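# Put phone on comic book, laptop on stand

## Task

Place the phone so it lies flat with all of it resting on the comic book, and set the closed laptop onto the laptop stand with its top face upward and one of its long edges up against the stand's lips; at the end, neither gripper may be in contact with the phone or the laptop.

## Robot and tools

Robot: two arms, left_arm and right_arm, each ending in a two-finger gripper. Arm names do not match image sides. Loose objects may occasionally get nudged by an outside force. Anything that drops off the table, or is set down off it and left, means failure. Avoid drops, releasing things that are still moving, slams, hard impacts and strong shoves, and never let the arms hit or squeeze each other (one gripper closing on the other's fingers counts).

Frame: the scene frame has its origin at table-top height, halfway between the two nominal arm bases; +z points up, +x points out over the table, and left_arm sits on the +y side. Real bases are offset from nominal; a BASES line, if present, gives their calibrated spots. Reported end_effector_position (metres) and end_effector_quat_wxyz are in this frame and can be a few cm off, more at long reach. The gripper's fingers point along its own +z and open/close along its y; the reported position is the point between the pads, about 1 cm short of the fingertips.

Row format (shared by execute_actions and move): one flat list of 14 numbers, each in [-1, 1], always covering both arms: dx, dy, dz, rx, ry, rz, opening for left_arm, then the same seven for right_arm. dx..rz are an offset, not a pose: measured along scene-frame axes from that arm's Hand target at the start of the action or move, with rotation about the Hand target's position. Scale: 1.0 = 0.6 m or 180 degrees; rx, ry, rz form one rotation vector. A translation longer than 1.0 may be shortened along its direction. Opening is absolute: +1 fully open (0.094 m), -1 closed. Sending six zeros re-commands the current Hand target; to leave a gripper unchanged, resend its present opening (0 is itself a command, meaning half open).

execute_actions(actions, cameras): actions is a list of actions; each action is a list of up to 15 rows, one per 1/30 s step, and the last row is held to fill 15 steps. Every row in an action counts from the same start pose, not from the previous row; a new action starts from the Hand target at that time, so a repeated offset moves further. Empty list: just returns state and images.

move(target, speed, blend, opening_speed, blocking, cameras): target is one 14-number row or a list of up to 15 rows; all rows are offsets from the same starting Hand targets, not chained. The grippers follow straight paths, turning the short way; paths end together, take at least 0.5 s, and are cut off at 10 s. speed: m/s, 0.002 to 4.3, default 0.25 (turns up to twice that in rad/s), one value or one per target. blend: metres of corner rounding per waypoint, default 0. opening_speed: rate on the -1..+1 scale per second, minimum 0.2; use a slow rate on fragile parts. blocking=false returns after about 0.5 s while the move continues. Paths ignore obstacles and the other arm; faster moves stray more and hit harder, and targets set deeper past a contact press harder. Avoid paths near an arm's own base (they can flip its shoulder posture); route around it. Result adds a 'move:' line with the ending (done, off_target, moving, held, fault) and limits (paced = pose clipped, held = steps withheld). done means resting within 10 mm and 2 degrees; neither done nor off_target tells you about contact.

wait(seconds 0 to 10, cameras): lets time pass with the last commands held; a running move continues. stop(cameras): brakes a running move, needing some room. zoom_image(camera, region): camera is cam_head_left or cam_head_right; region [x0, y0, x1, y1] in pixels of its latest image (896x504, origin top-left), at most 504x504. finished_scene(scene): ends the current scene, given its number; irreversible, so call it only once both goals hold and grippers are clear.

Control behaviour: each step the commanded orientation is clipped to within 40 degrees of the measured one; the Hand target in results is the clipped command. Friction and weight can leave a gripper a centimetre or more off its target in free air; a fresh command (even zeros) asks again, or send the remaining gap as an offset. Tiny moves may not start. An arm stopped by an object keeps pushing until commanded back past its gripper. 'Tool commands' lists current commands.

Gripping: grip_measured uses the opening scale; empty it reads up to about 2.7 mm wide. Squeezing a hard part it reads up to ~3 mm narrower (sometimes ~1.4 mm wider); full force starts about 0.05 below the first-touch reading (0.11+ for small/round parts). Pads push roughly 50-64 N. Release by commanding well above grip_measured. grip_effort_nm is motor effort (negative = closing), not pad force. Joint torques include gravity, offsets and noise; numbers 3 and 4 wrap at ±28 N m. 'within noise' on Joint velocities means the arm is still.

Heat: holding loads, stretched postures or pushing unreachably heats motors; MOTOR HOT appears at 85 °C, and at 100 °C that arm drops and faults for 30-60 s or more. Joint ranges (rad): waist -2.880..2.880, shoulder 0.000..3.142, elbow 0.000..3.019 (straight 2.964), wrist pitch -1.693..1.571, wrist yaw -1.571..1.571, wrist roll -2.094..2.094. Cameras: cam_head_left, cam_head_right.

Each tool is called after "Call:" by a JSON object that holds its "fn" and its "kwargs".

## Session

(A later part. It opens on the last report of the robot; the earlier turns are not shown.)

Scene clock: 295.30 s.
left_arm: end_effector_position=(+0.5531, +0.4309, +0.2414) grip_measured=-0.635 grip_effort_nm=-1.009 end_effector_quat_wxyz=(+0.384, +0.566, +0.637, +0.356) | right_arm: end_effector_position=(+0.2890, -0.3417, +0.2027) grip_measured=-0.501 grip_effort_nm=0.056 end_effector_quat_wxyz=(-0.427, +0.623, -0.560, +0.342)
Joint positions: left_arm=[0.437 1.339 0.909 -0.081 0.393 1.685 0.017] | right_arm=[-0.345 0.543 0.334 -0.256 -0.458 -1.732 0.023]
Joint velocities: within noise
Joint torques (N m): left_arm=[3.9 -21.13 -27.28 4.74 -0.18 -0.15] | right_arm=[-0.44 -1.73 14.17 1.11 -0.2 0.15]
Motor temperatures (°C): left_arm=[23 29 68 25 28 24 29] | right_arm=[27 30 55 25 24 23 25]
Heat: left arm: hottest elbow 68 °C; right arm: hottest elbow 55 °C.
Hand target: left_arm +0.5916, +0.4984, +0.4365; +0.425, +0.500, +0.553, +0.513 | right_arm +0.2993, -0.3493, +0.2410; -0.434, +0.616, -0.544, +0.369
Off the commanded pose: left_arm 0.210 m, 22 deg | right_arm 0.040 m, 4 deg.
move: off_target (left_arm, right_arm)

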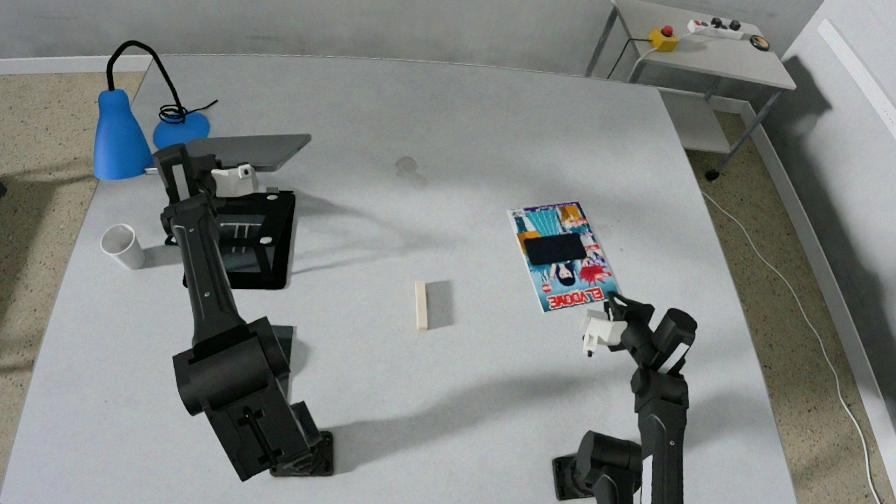

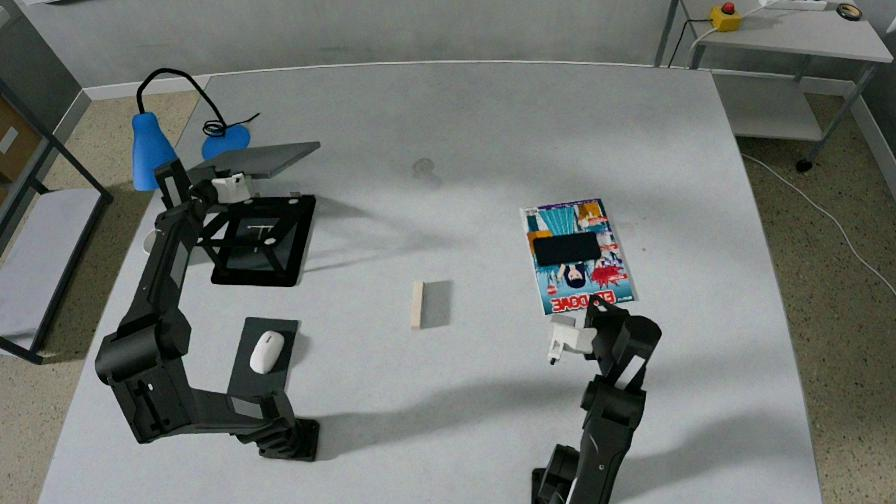

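Call:
{"fn": "move", "kwargs": {"target": [-0.15,0.01,-0.03,0,0,0.0,-1,0,0,0,0,0,0,-0.5], "speed": 0.15}}

Call:
{"fn": "zoom_image", "kwargs": {"camera": "cam_head_left", "region": [100, 120, 370, 320]}}

Call:
{"fn": "zoom_image", "kwargs": {"camera": "cam_head_right", "region": [130, 120, 400, 320]}}

Scene clock: 301.40 s.
left_arm: end_effector_position=(+0.5178, +0.4492, +0.2863) grip_measured=-0.636 grip_effort_nm=-1.009 end_effector_quat_wxyz=(+0.423, +0.550, +0.616, +0.374) | right_arm: end_effector_position=(+0.2890, -0.3417, +0.2027) grip_measured=-0.501 grip_effort_nm=0.061 end_effector_quat_wxyz=(-0.427, +0.623, -0.560, +0.342)
Joint positions: left_arm=[0.538 1.234 0.886 -0.085 0.529 1.682 0.017] | right_arm=[-0.345 0.543 0.334 -0.256 -0.458 -1.732 0.023]
Joint velocities: within noise
Joint torques (N m): left_arm=[4.95 -20.84 18.81 5.26 -1.01 -0.01] | right_arm=[-0.32 -1.67 14.16 1.13 -0.2 0.15]
Motor temperatures (°C): left_arm=[23 29 69 25 28 24 29] | right_arm=[27 30 55 25 24 23 25]
Heat: left arm: hottest elbow 69 °C; right arm: hottest elbow 55 °C.
Hand target: left_arm +0.5017, +0.5043, +0.4184; +0.426, +0.500, +0.553, +0.513 | right_arm +0.2993, -0.3493, +0.2410; -0.434, +0.616, -0.544, +0.369
Off the commanded pose: left_arm 0.144 m, 18 deg | right_arm 0.040 m, 4 deg.
move: off_target (left_arm, right_arm)

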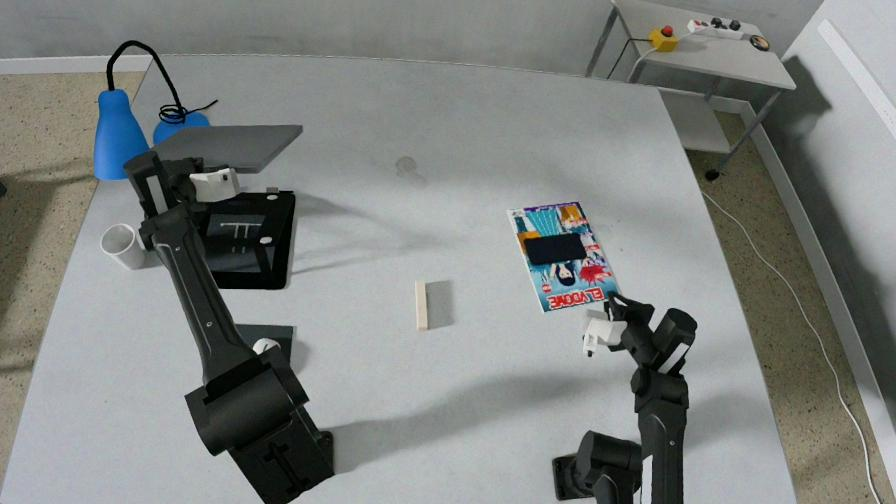

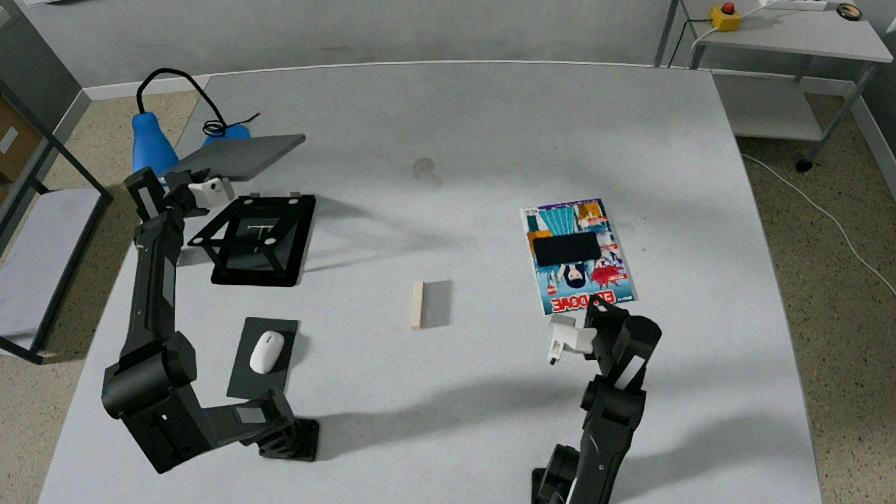

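Scaled by 1.867.

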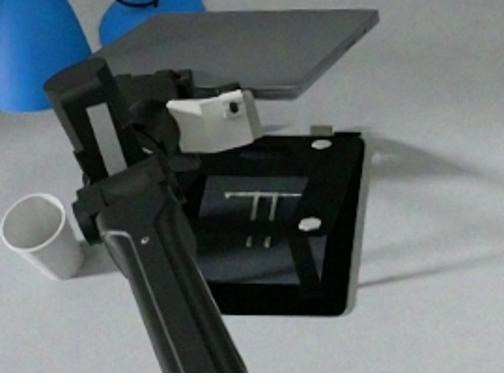

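Scaled by 1.867.

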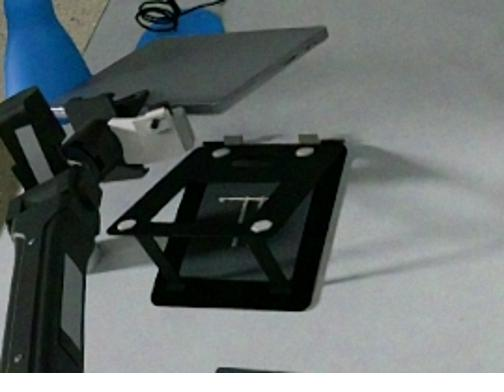

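Call:
{"fn": "move", "kwargs": {"target": [-0.17,-0.01,-0.0,0,0,0.0,-1,0,0,0,0,0,0,-0.5], "speed": 0.15}}

Call:
{"fn": "zoom_image", "kwargs": {"camera": "cam_head_left", "region": [100, 120, 370, 320]}}

Call:
{"fn": "zoom_image", "kwargs": {"camera": "cam_head_right", "region": [130, 120, 400, 320]}}

Scene clock: 306.37 s.
left_arm: end_effector_position=(+0.4172, +0.4724, +0.3173) grip_measured=-0.636 grip_effort_nm=-1.009 end_effector_quat_wxyz=(+0.435, +0.524, +0.610, +0.404) | right_arm: end_effector_position=(+0.2890, -0.3417, +0.2027) grip_measured=-0.501 grip_effort_nm=0.061 end_effector_quat_wxyz=(-0.427, +0.623, -0.560, +0.342)
Joint positions: left_arm=[0.761 1.004 0.767 -0.162 0.711 1.727 0.017] | right_arm=[-0.345 0.543 0.334 -0.256 -0.458 -1.732 0.023]
Joint velocities: within noise
Joint torques (N m): left_arm=[3.19 -15.74 18.56 4.37 -0.43 -0.2] | right_arm=[-0.32 -1.73 14.15 1.14 -0.2 0.15]
Motor temperatures (°C): left_arm=[23 29 67 25 28 24 29] | right_arm=[27 30 55 25 24 23 25]
Heat: left arm: hottest elbow 67 °C; right arm: hottest elbow 55 °C.
Hand target: left_arm +0.3997, +0.4984, +0.4184; +0.426, +0.500, +0.553, +0.513 | right_arm +0.2993, -0.3493, +0.2410; -0.434, +0.616, -0.544, +0.369
Off the commanded pose: left_arm 0.106 m, 14 deg | right_arm 0.040 m, 4 deg.
move: off_target (left_arm, right_arm)

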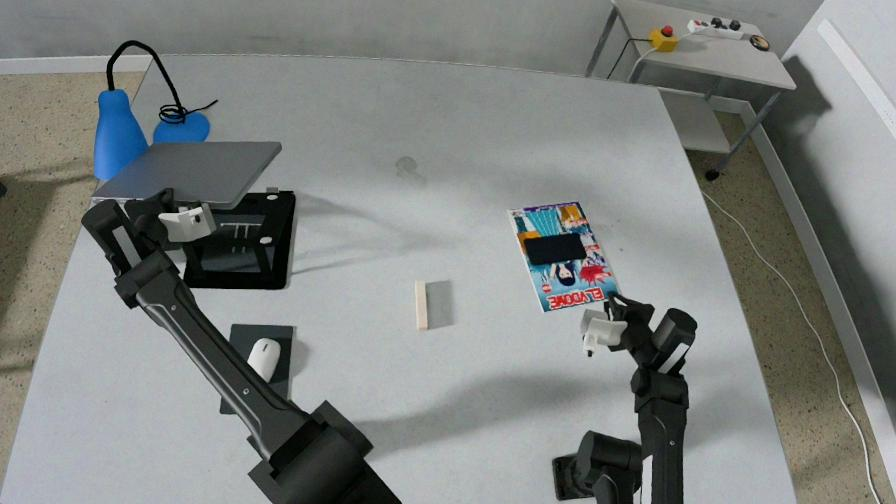

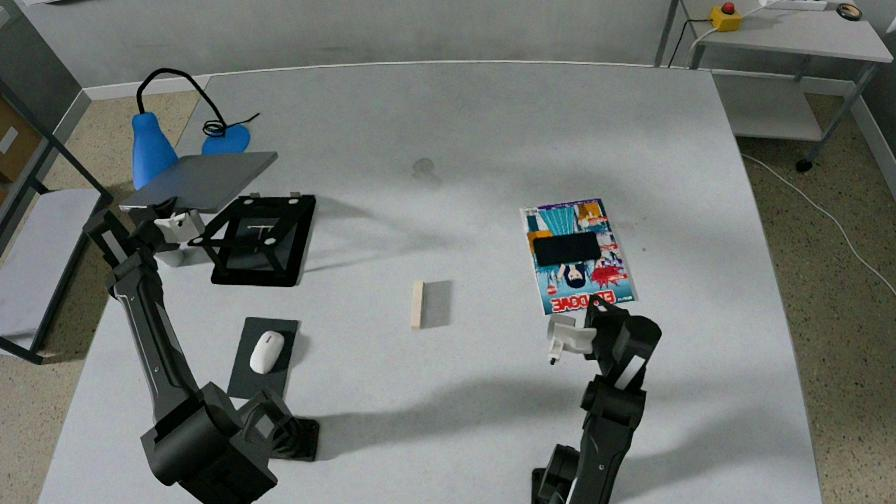

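Scaled by 1.867.

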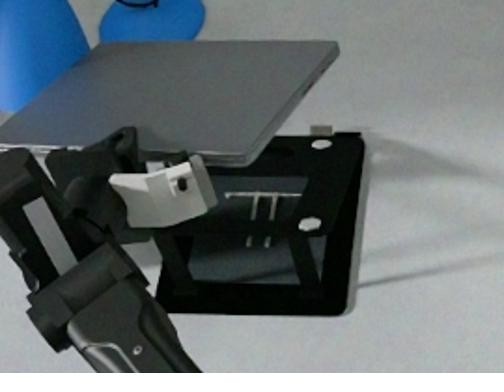

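Scaled by 1.867.

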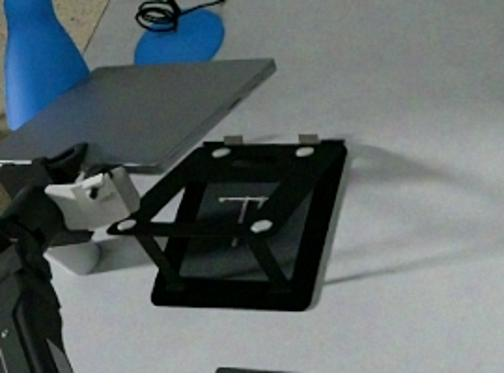

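Call:
{"fn": "move", "kwargs": {"target": [[-0.02,-0.092,0,0,0,0.01,-1,0,0,0,0,0,0,-0.5],[-0.03,-0.092,-0.15,0,0.06,0.01,-1,0,0,0,0,0,0,-0.5]], "speed": 0.15}}

Call:
{"fn": "zoom_image", "kwargs": {"camera": "cam_head_left", "region": [100, 120, 370, 320]}}

Call:
{"fn": "zoom_image", "kwargs": {"camera": "cam_head_right", "region": [130, 120, 400, 320]}}

Scene clock: 313.57 s.
left_arm: end_effector_position=(+0.3669, +0.4380, +0.2357) grip_measured=-0.635 grip_effort_nm=-1.009 end_effector_quat_wxyz=(+0.338, +0.543, +0.669, +0.380) | right_arm: end_effector_position=(+0.2890, -0.3417, +0.2027) grip_measured=-0.501 grip_effort_nm=0.056 end_effector_quat_wxyz=(-0.427, +0.623, -0.560, +0.342)
Joint positions: left_arm=[0.712 0.852 0.586 -0.317 0.5 1.832 0.017] | right_arm=[-0.345 0.543 0.334 -0.256 -0.458 -1.732 0.023]
Joint velocities: within noise
Joint torques (N m): left_arm=[-1.44 -11.75 18.8 4.29 1.26 -0.07] | right_arm=[-0.38 -1.61 14.16 1.14 -0.2 0.15]
Motor temperatures (°C): left_arm=[23 29 63 25 28 24 29] | right_arm=[27 30 56 25 24 23 25]
Heat: left arm: hottest elbow 63 °C; right arm: hottest elbow 56 °C.
Hand target: left_arm +0.3817, +0.4432, +0.3285; +0.364, +0.537, +0.598, +0.470 | right_arm +0.2993, -0.3493, +0.2410; -0.434, +0.616, -0.544, +0.369
Off the commanded pose: left_arm 0.094 m, 13 deg | right_arm 0.040 m, 4 deg.
move: off_target (left_arm, right_arm)

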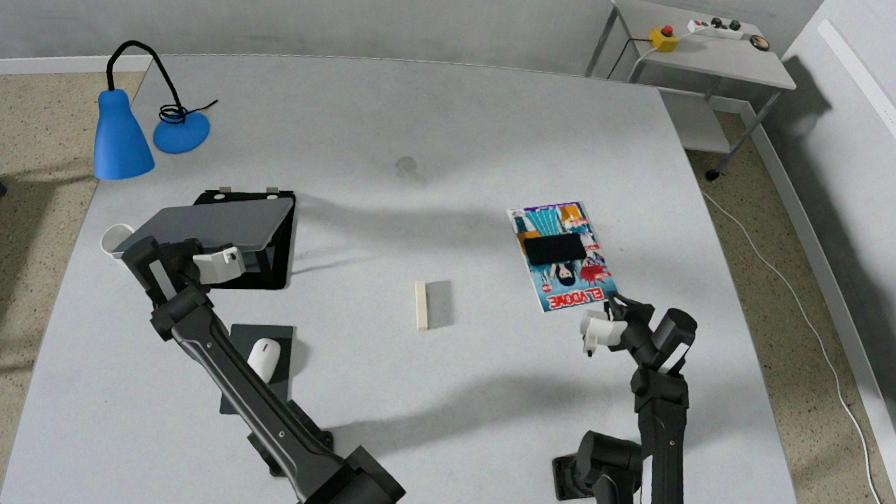

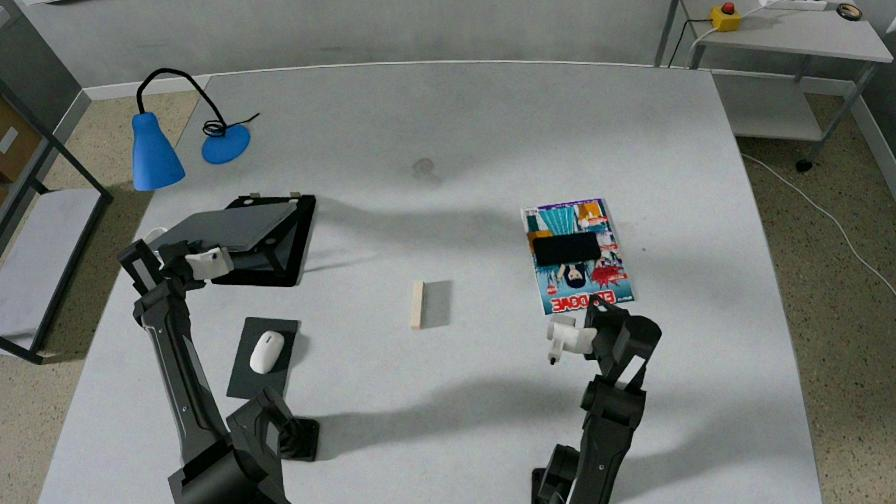

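Scaled by 1.867.

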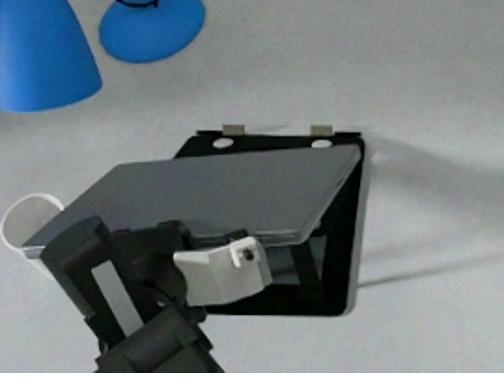

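Scaled by 1.867.

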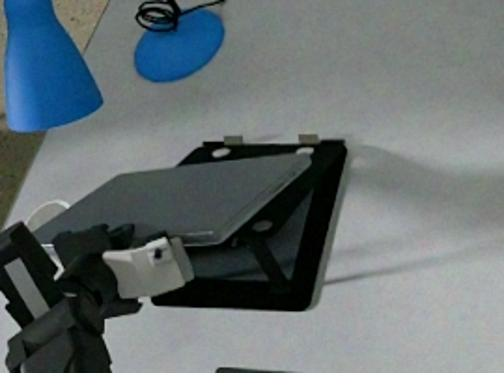

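Call:
{"fn": "move", "kwargs": {"target": [[0.06,0.0,-0.0,0,0,-0.025,-1,0,0,0,0,0,0,-0.5],[0.075,0.0,-0.09,0,0,-0.025,-1,0,0,0,0,0,0,-0.5]], "speed": 0.12}}

Call:
{"fn": "zoom_image", "kwargs": {"camera": "cam_head_left", "region": [130, 150, 330, 300]}}

Call:
{"fn": "zoom_image", "kwargs": {"camera": "cam_head_right", "region": [150, 150, 350, 300]}}

Scene clock: 322.37 s.
left_arm: end_effector_position=(+0.3998, +0.4354, +0.1944) grip_measured=-0.635 grip_effort_nm=-1.004 end_effector_quat_wxyz=(+0.351, +0.572, +0.642, +0.370) | right_arm: end_effector_position=(+0.2890, -0.3417, +0.2027) grip_measured=-0.501 grip_effort_nm=0.061 end_effector_quat_wxyz=(-0.427, +0.623, -0.560, +0.342)
Joint positions: left_arm=[0.661 1.015 0.553 -0.125 0.524 1.86 0.017] | right_arm=[-0.345 0.543 0.334 -0.256 -0.458 -1.732 0.023]
Joint velocities: within noise
Joint torques (N m): left_arm=[-2.61 -11.63 16.57 5.55 1.1 -0.32] | right_arm=[-0.32 -1.73 14.19 1.13 -0.19 0.15]
Motor temperatures (°C): left_arm=[23 29 59 25 29 24 29] | right_arm=[27 30 56 25 24 23 25]
Heat: left arm: hottest elbow 59 °C; right arm: hottest elbow 56 °C.
Hand target: left_arm +0.4267, +0.4431, +0.2743; +0.382, +0.560, +0.577, +0.455 | right_arm +0.2993, -0.3493, +0.2410; -0.434, +0.616, -0.544, +0.369
Off the commanded pose: left_arm 0.085 m, 13 deg | right_arm 0.040 m, 4 deg.
move: off_target (left_arm, right_arm)

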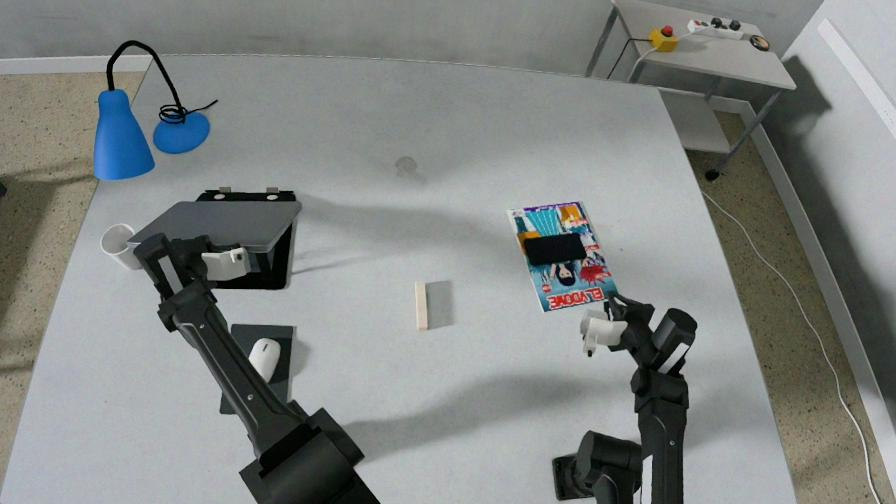

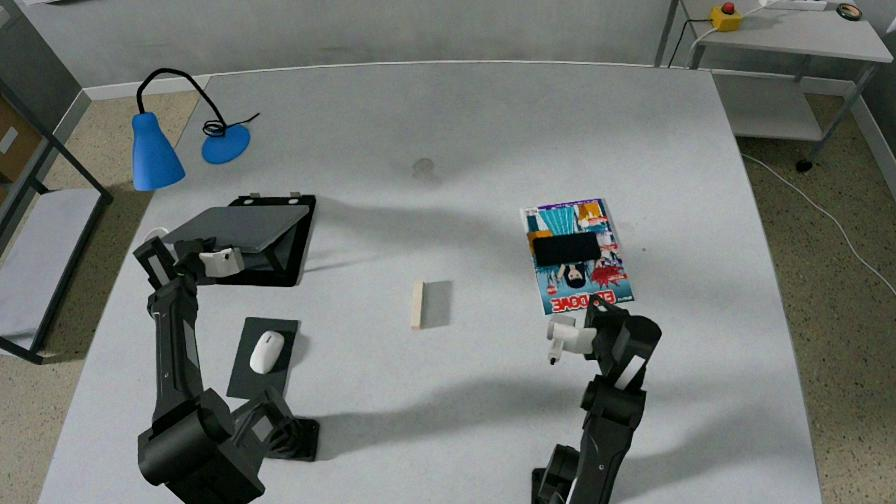

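Scaled by 2.520.

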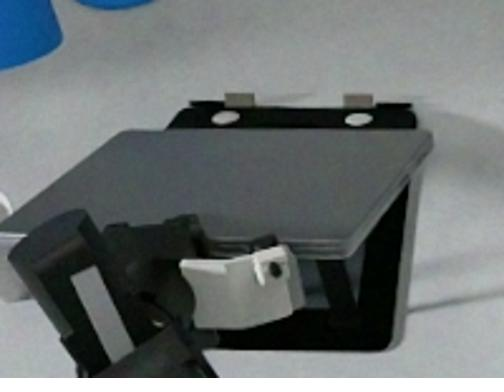

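Scaled by 2.520.

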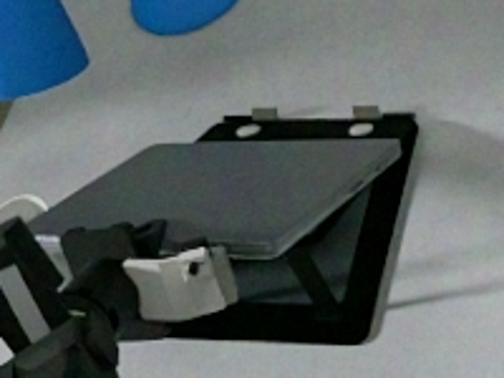

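Call:
{"fn": "move", "kwargs": {"target": [[0.055,0.012,-0.0,0,0,0,-1,0,0,0,0,0,0,-0.5],[0.055,0.012,-0.1,0,0,0,-1,0,0,0,0,0,0,-0.5]], "speed": 0.1}}

Call:
{"fn": "zoom_image", "kwargs": {"camera": "cam_head_left", "region": [130, 150, 330, 300]}}

Call:
{"fn": "zoom_image", "kwargs": {"camera": "cam_head_right", "region": [150, 150, 350, 300]}}

Scene clock: 328.43 s.
left_arm: end_effector_position=(+0.4391, +0.4451, +0.1604) grip_measured=-0.636 grip_effort_nm=-1.009 end_effector_quat_wxyz=(+0.357, +0.574, +0.621, +0.396) | right_arm: end_effector_position=(+0.2890, -0.3417, +0.2027) grip_measured=-0.501 grip_effort_nm=0.056 end_effector_quat_wxyz=(-0.427, +0.623, -0.560, +0.342)
Joint positions: left_arm=[0.61 1.213 0.54 0.162 0.489 1.841 0.017] | right_arm=[-0.345 0.543 0.334 -0.256 -0.458 -1.732 0.023]
Joint velocities: within noise
Joint torques (N m): left_arm=[-2.73 -11.69 12.78 4.93 0.64 -0.3] | right_arm=[-0.38 -1.73 14.16 1.13 -0.2 0.16]
Motor temperatures (°C): left_arm=[23 28 56 25 29 24 29] | right_arm=[27 30 56 25 24 23 25]
Heat: left arm: hottest elbow 56 °C; right arm: hottest elbow 56 °C.
Hand target: left_arm +0.4597, +0.4502, +0.2144; +0.382, +0.560, +0.577, +0.456 | right_arm +0.2993, -0.3493, +0.2410; -0.434, +0.616, -0.544, +0.369
Off the commanded pose: left_arm 0.058 m, 9 deg | right_arm 0.040 m, 4 deg.
move: off_target (left_arm, right_arm)

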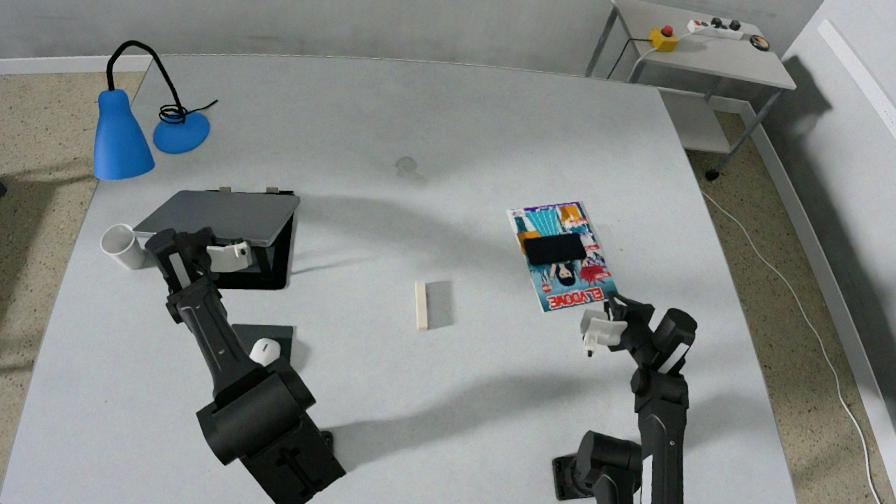

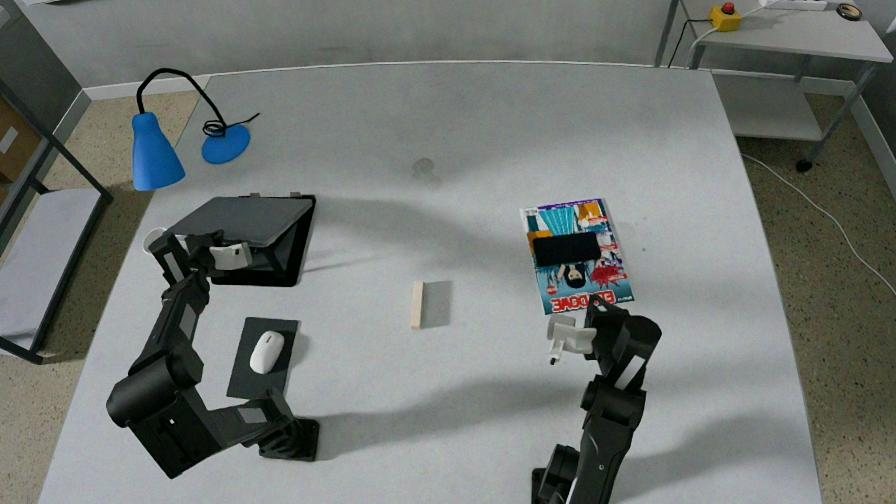

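Scaled by 2.520.

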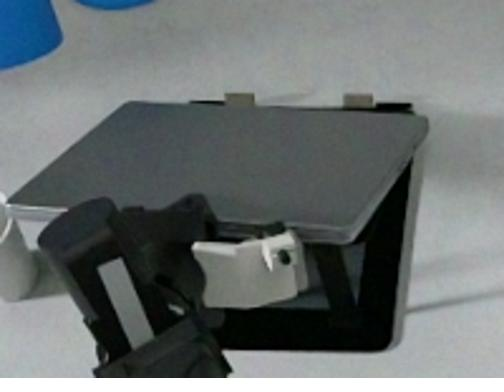

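Scaled by 2.520.

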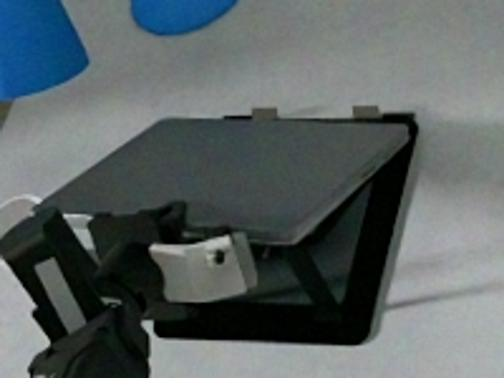

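Call:
{"fn": "move", "kwargs": {"target": [-0.01,0.0,-0.08,0,0.015,0.02,-1,0,0,0,0,0,0,-0.5], "speed": 0.08}}

Call:
{"fn": "zoom_image", "kwargs": {"camera": "cam_head_left", "region": [130, 150, 330, 300]}}

Call:
{"fn": "zoom_image", "kwargs": {"camera": "cam_head_right", "region": [150, 150, 350, 300]}}

Scene clock: 332.53 s.
left_arm: end_effector_position=(+0.4469, +0.4511, +0.1572) grip_measured=-0.636 grip_effort_nm=-1.009 end_effector_quat_wxyz=(+0.349, +0.552, +0.622, +0.433) | right_arm: end_effector_position=(+0.2890, -0.3417, +0.2027) grip_measured=-0.501 grip_effort_nm=0.061 end_effector_quat_wxyz=(-0.427, +0.623, -0.560, +0.342)
Joint positions: left_arm=[0.584 1.252 0.512 0.309 0.41 1.799 0.017] | right_arm=[-0.345 0.543 0.334 -0.256 -0.458 -1.732 0.023]
Joint velocities: within noise
Joint torques (N m): left_arm=[-1.67 -8.94 9.25 3.92 -0.02 0.04] | right_arm=[-0.44 -1.73 14.13 1.14 -0.19 0.15]
Motor temperatures (°C): left_arm=[23 28 55 25 29 24 29] | right_arm=[27 30 56 25 24 23 25]
Heat: left arm: hottest elbow 55 °C; right arm: hottest elbow 56 °C.
Hand target: left_arm +0.4537, +0.4504, +0.1664; +0.353, +0.552, +0.603, +0.454 | right_arm +0.2993, -0.3493, +0.2410; -0.434, +0.616, -0.544, +0.369
Off the commanded pose: left_arm 0.011 m, 3 deg | right_arm 0.040 m, 4 deg.
move: off_target (left_arm, right_arm)

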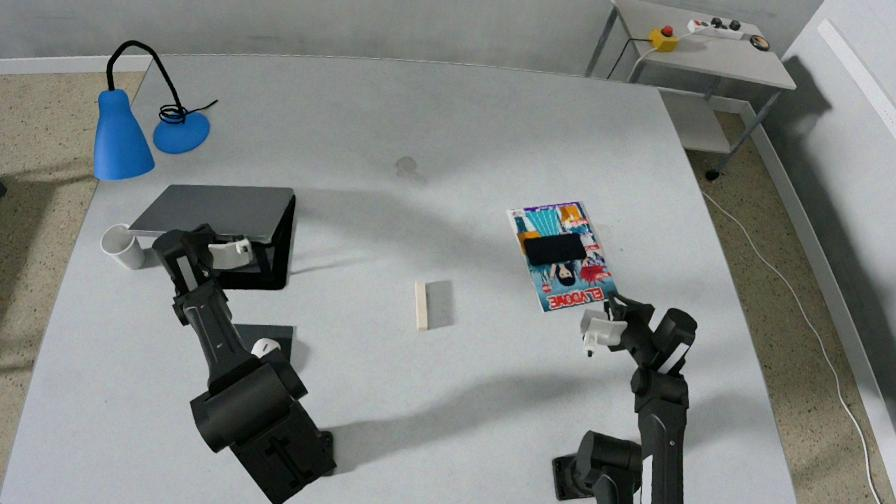

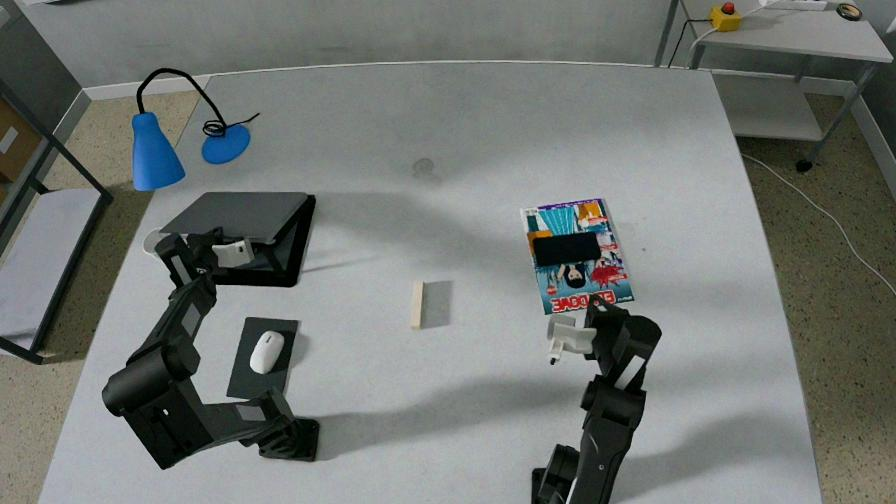

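Scaled by 2.520.

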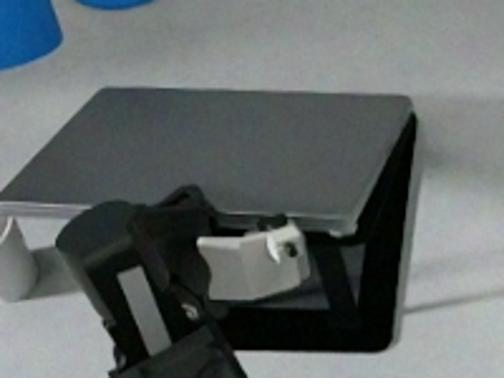

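Scaled by 2.520.

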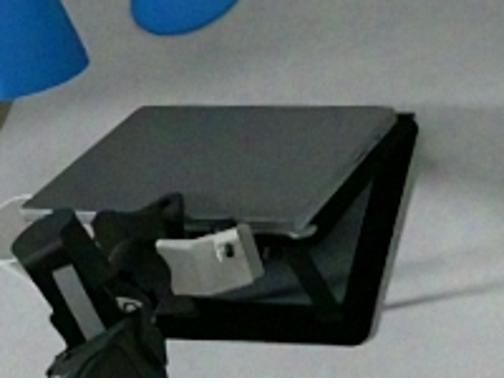

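Call:
{"fn": "move", "kwargs": {"target": [[-0.03,-0.02,0.06,0,0,0.0,-1,0,0,0,0,0,0,-0.5],[-0.1,-0.02,0.06,0,0.045,0.0,-1,0,0,0,0,0,0,-0.5]], "speed": 0.1}}

Call:
{"fn": "zoom_image", "kwargs": {"camera": "cam_head_left", "region": [130, 150, 330, 300]}}

Call:
{"fn": "zoom_image", "kwargs": {"camera": "cam_head_right", "region": [150, 150, 350, 300]}}

Scene clock: 337.47 s.
left_arm: end_effector_position=(+0.3937, +0.4280, +0.1691) grip_measured=-0.636 grip_effort_nm=-1.009 end_effector_quat_wxyz=(+0.307, +0.592, +0.640, +0.381) | right_arm: end_effector_position=(+0.2890, -0.3417, +0.2027) grip_measured=-0.501 grip_effort_nm=0.056 end_effector_quat_wxyz=(-0.427, +0.623, -0.560, +0.342)
Joint positions: left_arm=[0.618 1.011 0.501 -0.098 0.421 1.917 0.017] | right_arm=[-0.345 0.543 0.334 -0.256 -0.458 -1.732 0.023]
Joint velocities: within noise
Joint torques (N m): left_arm=[0.38 -10.11 13.18 1.22 0.44 0.03] | right_arm=[-0.38 -1.67 14.13 1.16 -0.19 0.15]
Motor temperatures (°C): left_arm=[23 28 53 25 29 24 29] | right_arm=[27 30 56 25 24 23 25]
Heat: left arm: hottest elbow 53 °C; right arm: hottest elbow 56 °C.
Hand target: left_arm +0.3937, +0.4385, +0.2024; +0.310, +0.583, +0.627, +0.414 | right_arm +0.2993, -0.3493, +0.2410; -0.434, +0.616, -0.544, +0.369
Off the commanded pose: left_arm 0.035 m, 4 deg | right_arm 0.040 m, 4 deg.
move: off_target (left_arm, right_arm)

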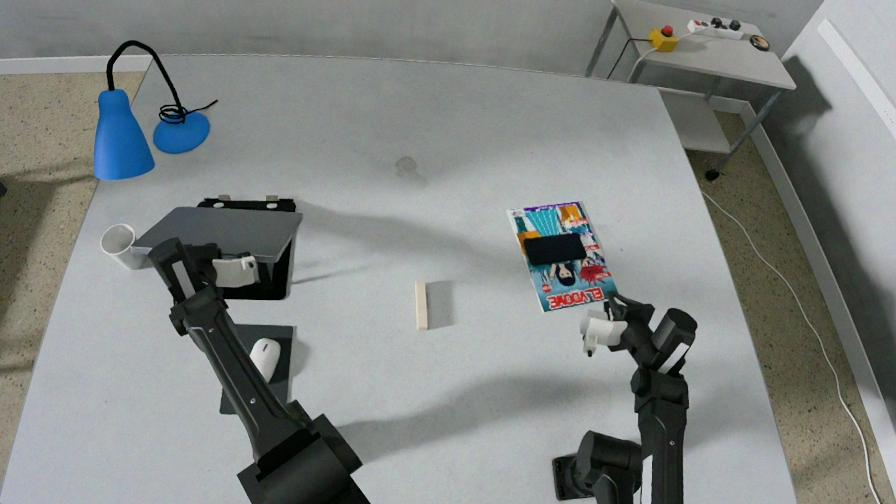

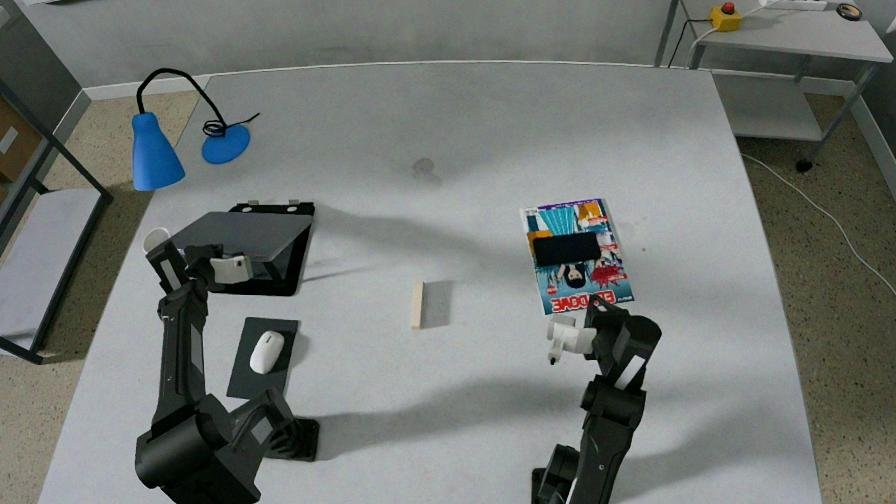

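Scaled by 2.520.

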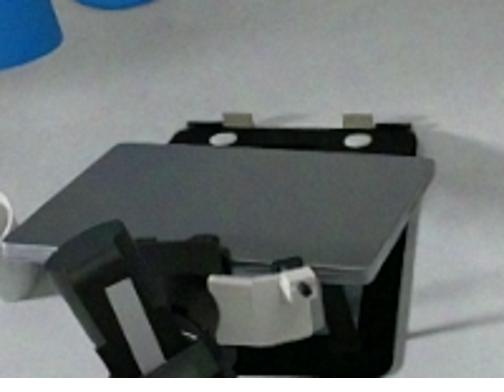

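Scaled by 2.520.

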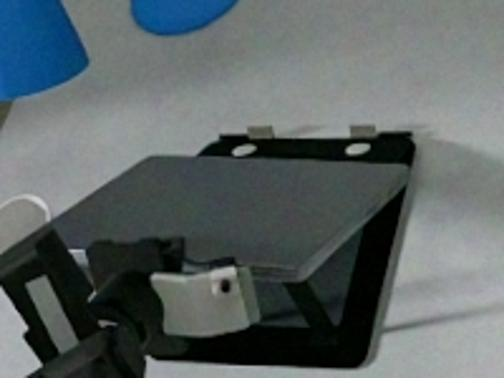

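Call:
{"fn": "move", "kwargs": {"target": [[0.0,-0.01,0.04,0,0,0.01,-1,0,0,0,0,0,0,-0.5],[0.05,-0.025,0.01,0,0,0.02,-1,0,0,0,0,0,0,-0.5]], "speed": 0.08}}

Call:
{"fn": "zoom_image", "kwargs": {"camera": "cam_head_left", "region": [130, 150, 330, 300]}}

Call:
{"fn": "zoom_image", "kwargs": {"camera": "cam_head_right", "region": [150, 150, 350, 300]}}

Scene clock: 343.83 s.
left_arm: end_effector_position=(+0.4017, +0.4154, +0.1668) grip_measured=-0.636 grip_effort_nm=-1.009 end_effector_quat_wxyz=(+0.275, +0.582, +0.661, +0.386) | right_arm: end_effector_position=(+0.2890, -0.3417, +0.2027) grip_measured=-0.501 grip_effort_nm=0.061 end_effector_quat_wxyz=(-0.427, +0.623, -0.560, +0.342)
Joint positions: left_arm=[0.518 0.998 0.501 -0.109 0.263 1.852 0.017] | right_arm=[-0.345 0.543 0.334 -0.256 -0.458 -1.732 0.023]
Joint velocities: within noise
Joint torques (N m): left_arm=[-2.61 -7.88 15.83 2.95 0.08 -0.4] | right_arm=[-0.38 -1.61 14.16 1.13 -0.19 0.15]
Motor temperatures (°C): left_arm=[23 28 51 25 29 24 29] | right_arm=[27 30 56 25 24 23 25]
Heat: left arm: hottest elbow 51 °C; right arm: hottest elbow 56 °C.
Hand target: left_arm +0.4237, +0.4233, +0.2085; +0.297, +0.563, +0.645, +0.423 | right_arm +0.2993, -0.3493, +0.2410; -0.434, +0.616, -0.544, +0.369
Off the commanded pose: left_arm 0.048 m, 6 deg | right_arm 0.040 m, 4 deg.
move: off_target (left_arm, right_arm)

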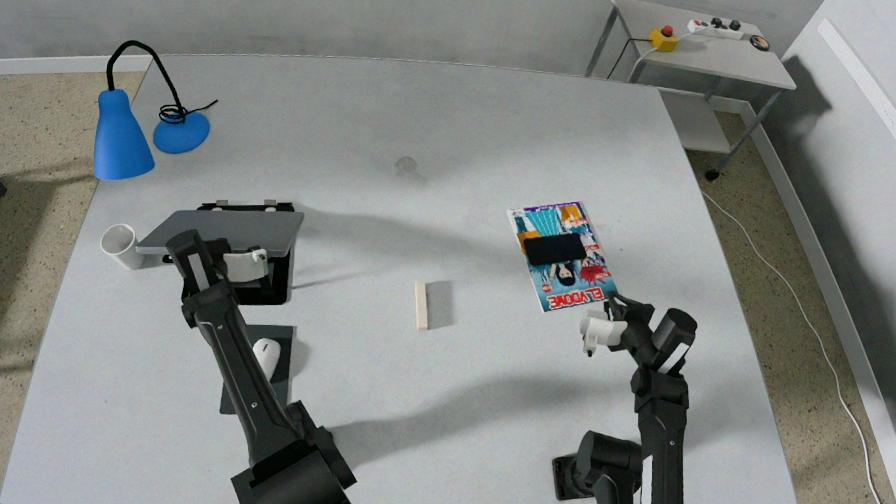

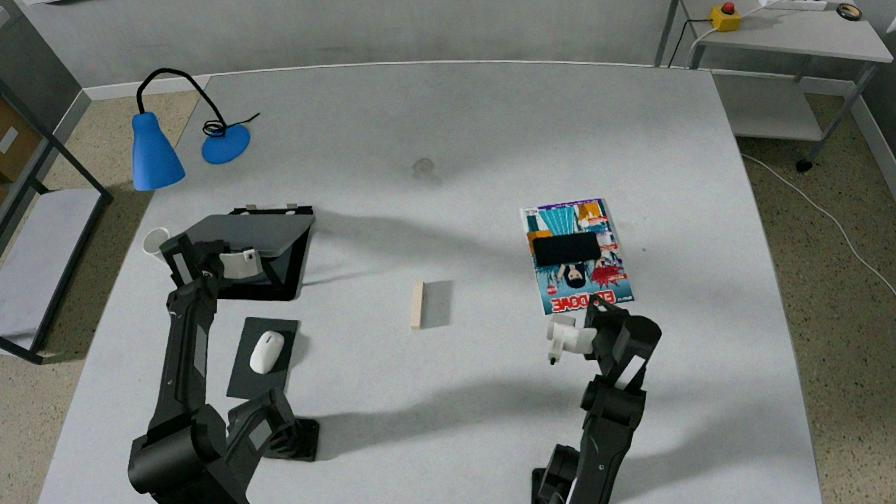

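Scaled by 2.520.

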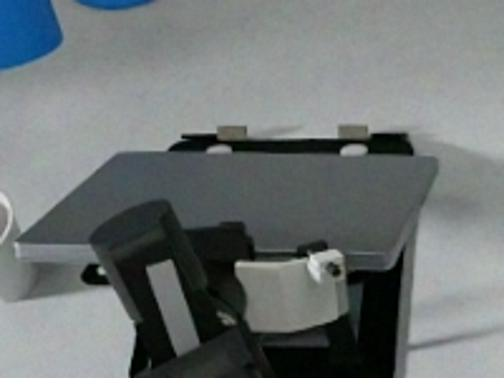

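Scaled by 2.520.

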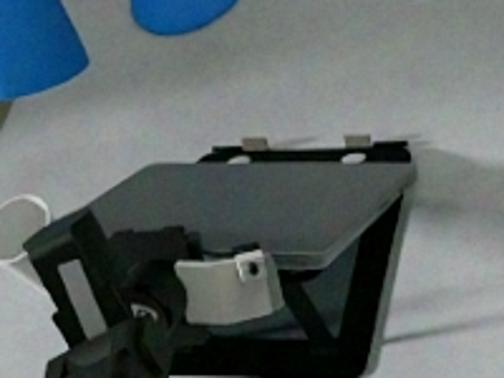

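Call:
{"fn": "move", "kwargs": {"target": [[0.0,-0.015,0.03,0,-0.02,0,-1,0,0,0,0,0,0,-0.5],[0.055,-0.02,0.03,0,-0.02,0,-1,0,0,0,0,0,0,-0.5],[0.055,-0.02,-0.04,0,-0.01,0,-1,0,0,0,0,0,0,-0.5]], "speed": 0.08}}

Call:
{"fn": "zoom_image", "kwargs": {"camera": "cam_head_left", "region": [130, 150, 330, 300]}}

Call:
{"fn": "zoom_image", "kwargs": {"camera": "cam_head_right", "region": [150, 150, 350, 300]}}

Scene clock: 350.63 s.
left_arm: end_effector_position=(+0.4326, +0.4027, +0.1503) grip_measured=-0.636 grip_effort_nm=-1.004 end_effector_quat_wxyz=(+0.286, +0.576, +0.659, +0.391) | right_arm: end_effector_position=(+0.2890, -0.3417, +0.2027) grip_measured=-0.501 grip_effort_nm=0.061 end_effector_quat_wxyz=(-0.427, +0.623, -0.560, +0.342)
Joint positions: left_arm=[0.431 1.108 0.501 0.034 0.202 1.786 0.017] | right_arm=[-0.345 0.543 0.334 -0.256 -0.458 -1.732 0.023]
Joint velocities: within noise
Joint torques (N m): left_arm=[-2.08 -7.18 13.93 4.04 -0.24 -0.34] | right_arm=[-0.32 -1.67 14.13 1.14 -0.19 0.16]
Motor temperatures (°C): left_arm=[23 28 50 25 28 24 29] | right_arm=[27 30 57 25 24 23 25]
Heat: left arm: hottest elbow 50 °C; right arm: hottest elbow 57 °C.
Hand target: left_arm +0.4567, +0.4113, +0.1844; +0.307, +0.556, +0.640, +0.432 | right_arm +0.2993, -0.3493, +0.2410; -0.434, +0.616, -0.544, +0.369
Off the commanded pose: left_arm 0.043 m, 6 deg | right_arm 0.040 m, 4 deg.
move: off_target (left_arm, right_arm)

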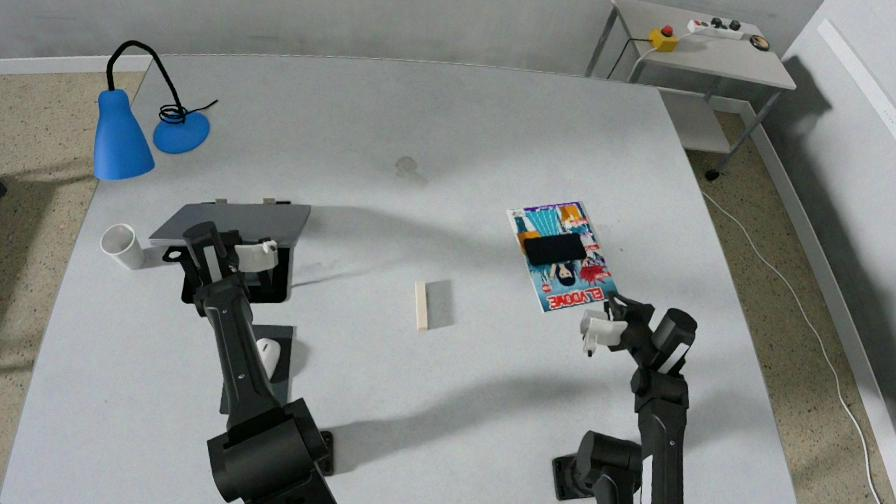

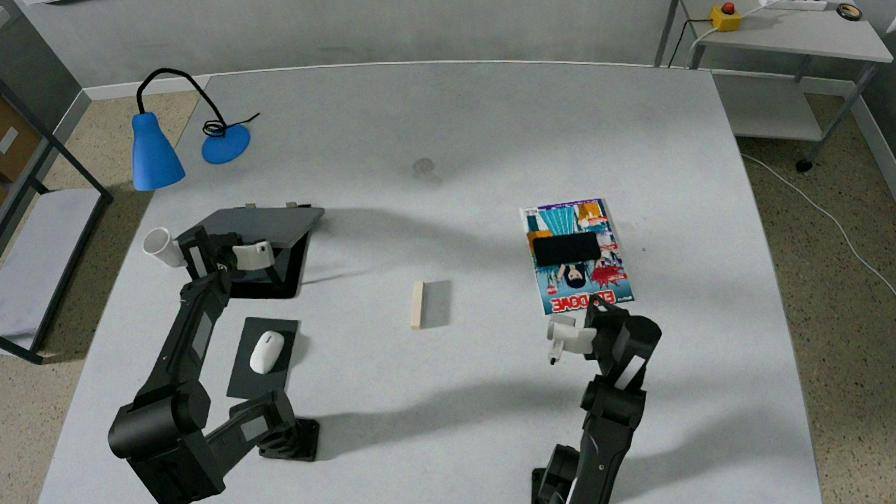

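Scaled by 2.520.

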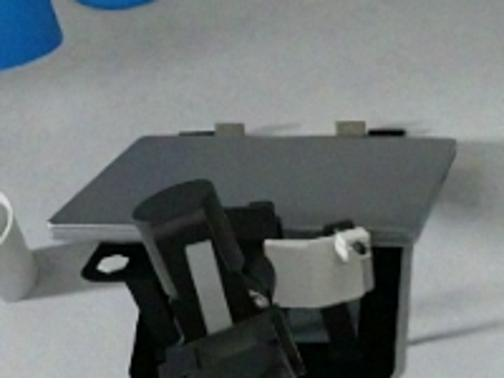

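Scaled by 2.520.

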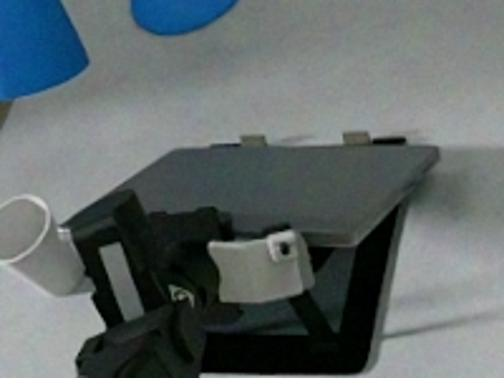

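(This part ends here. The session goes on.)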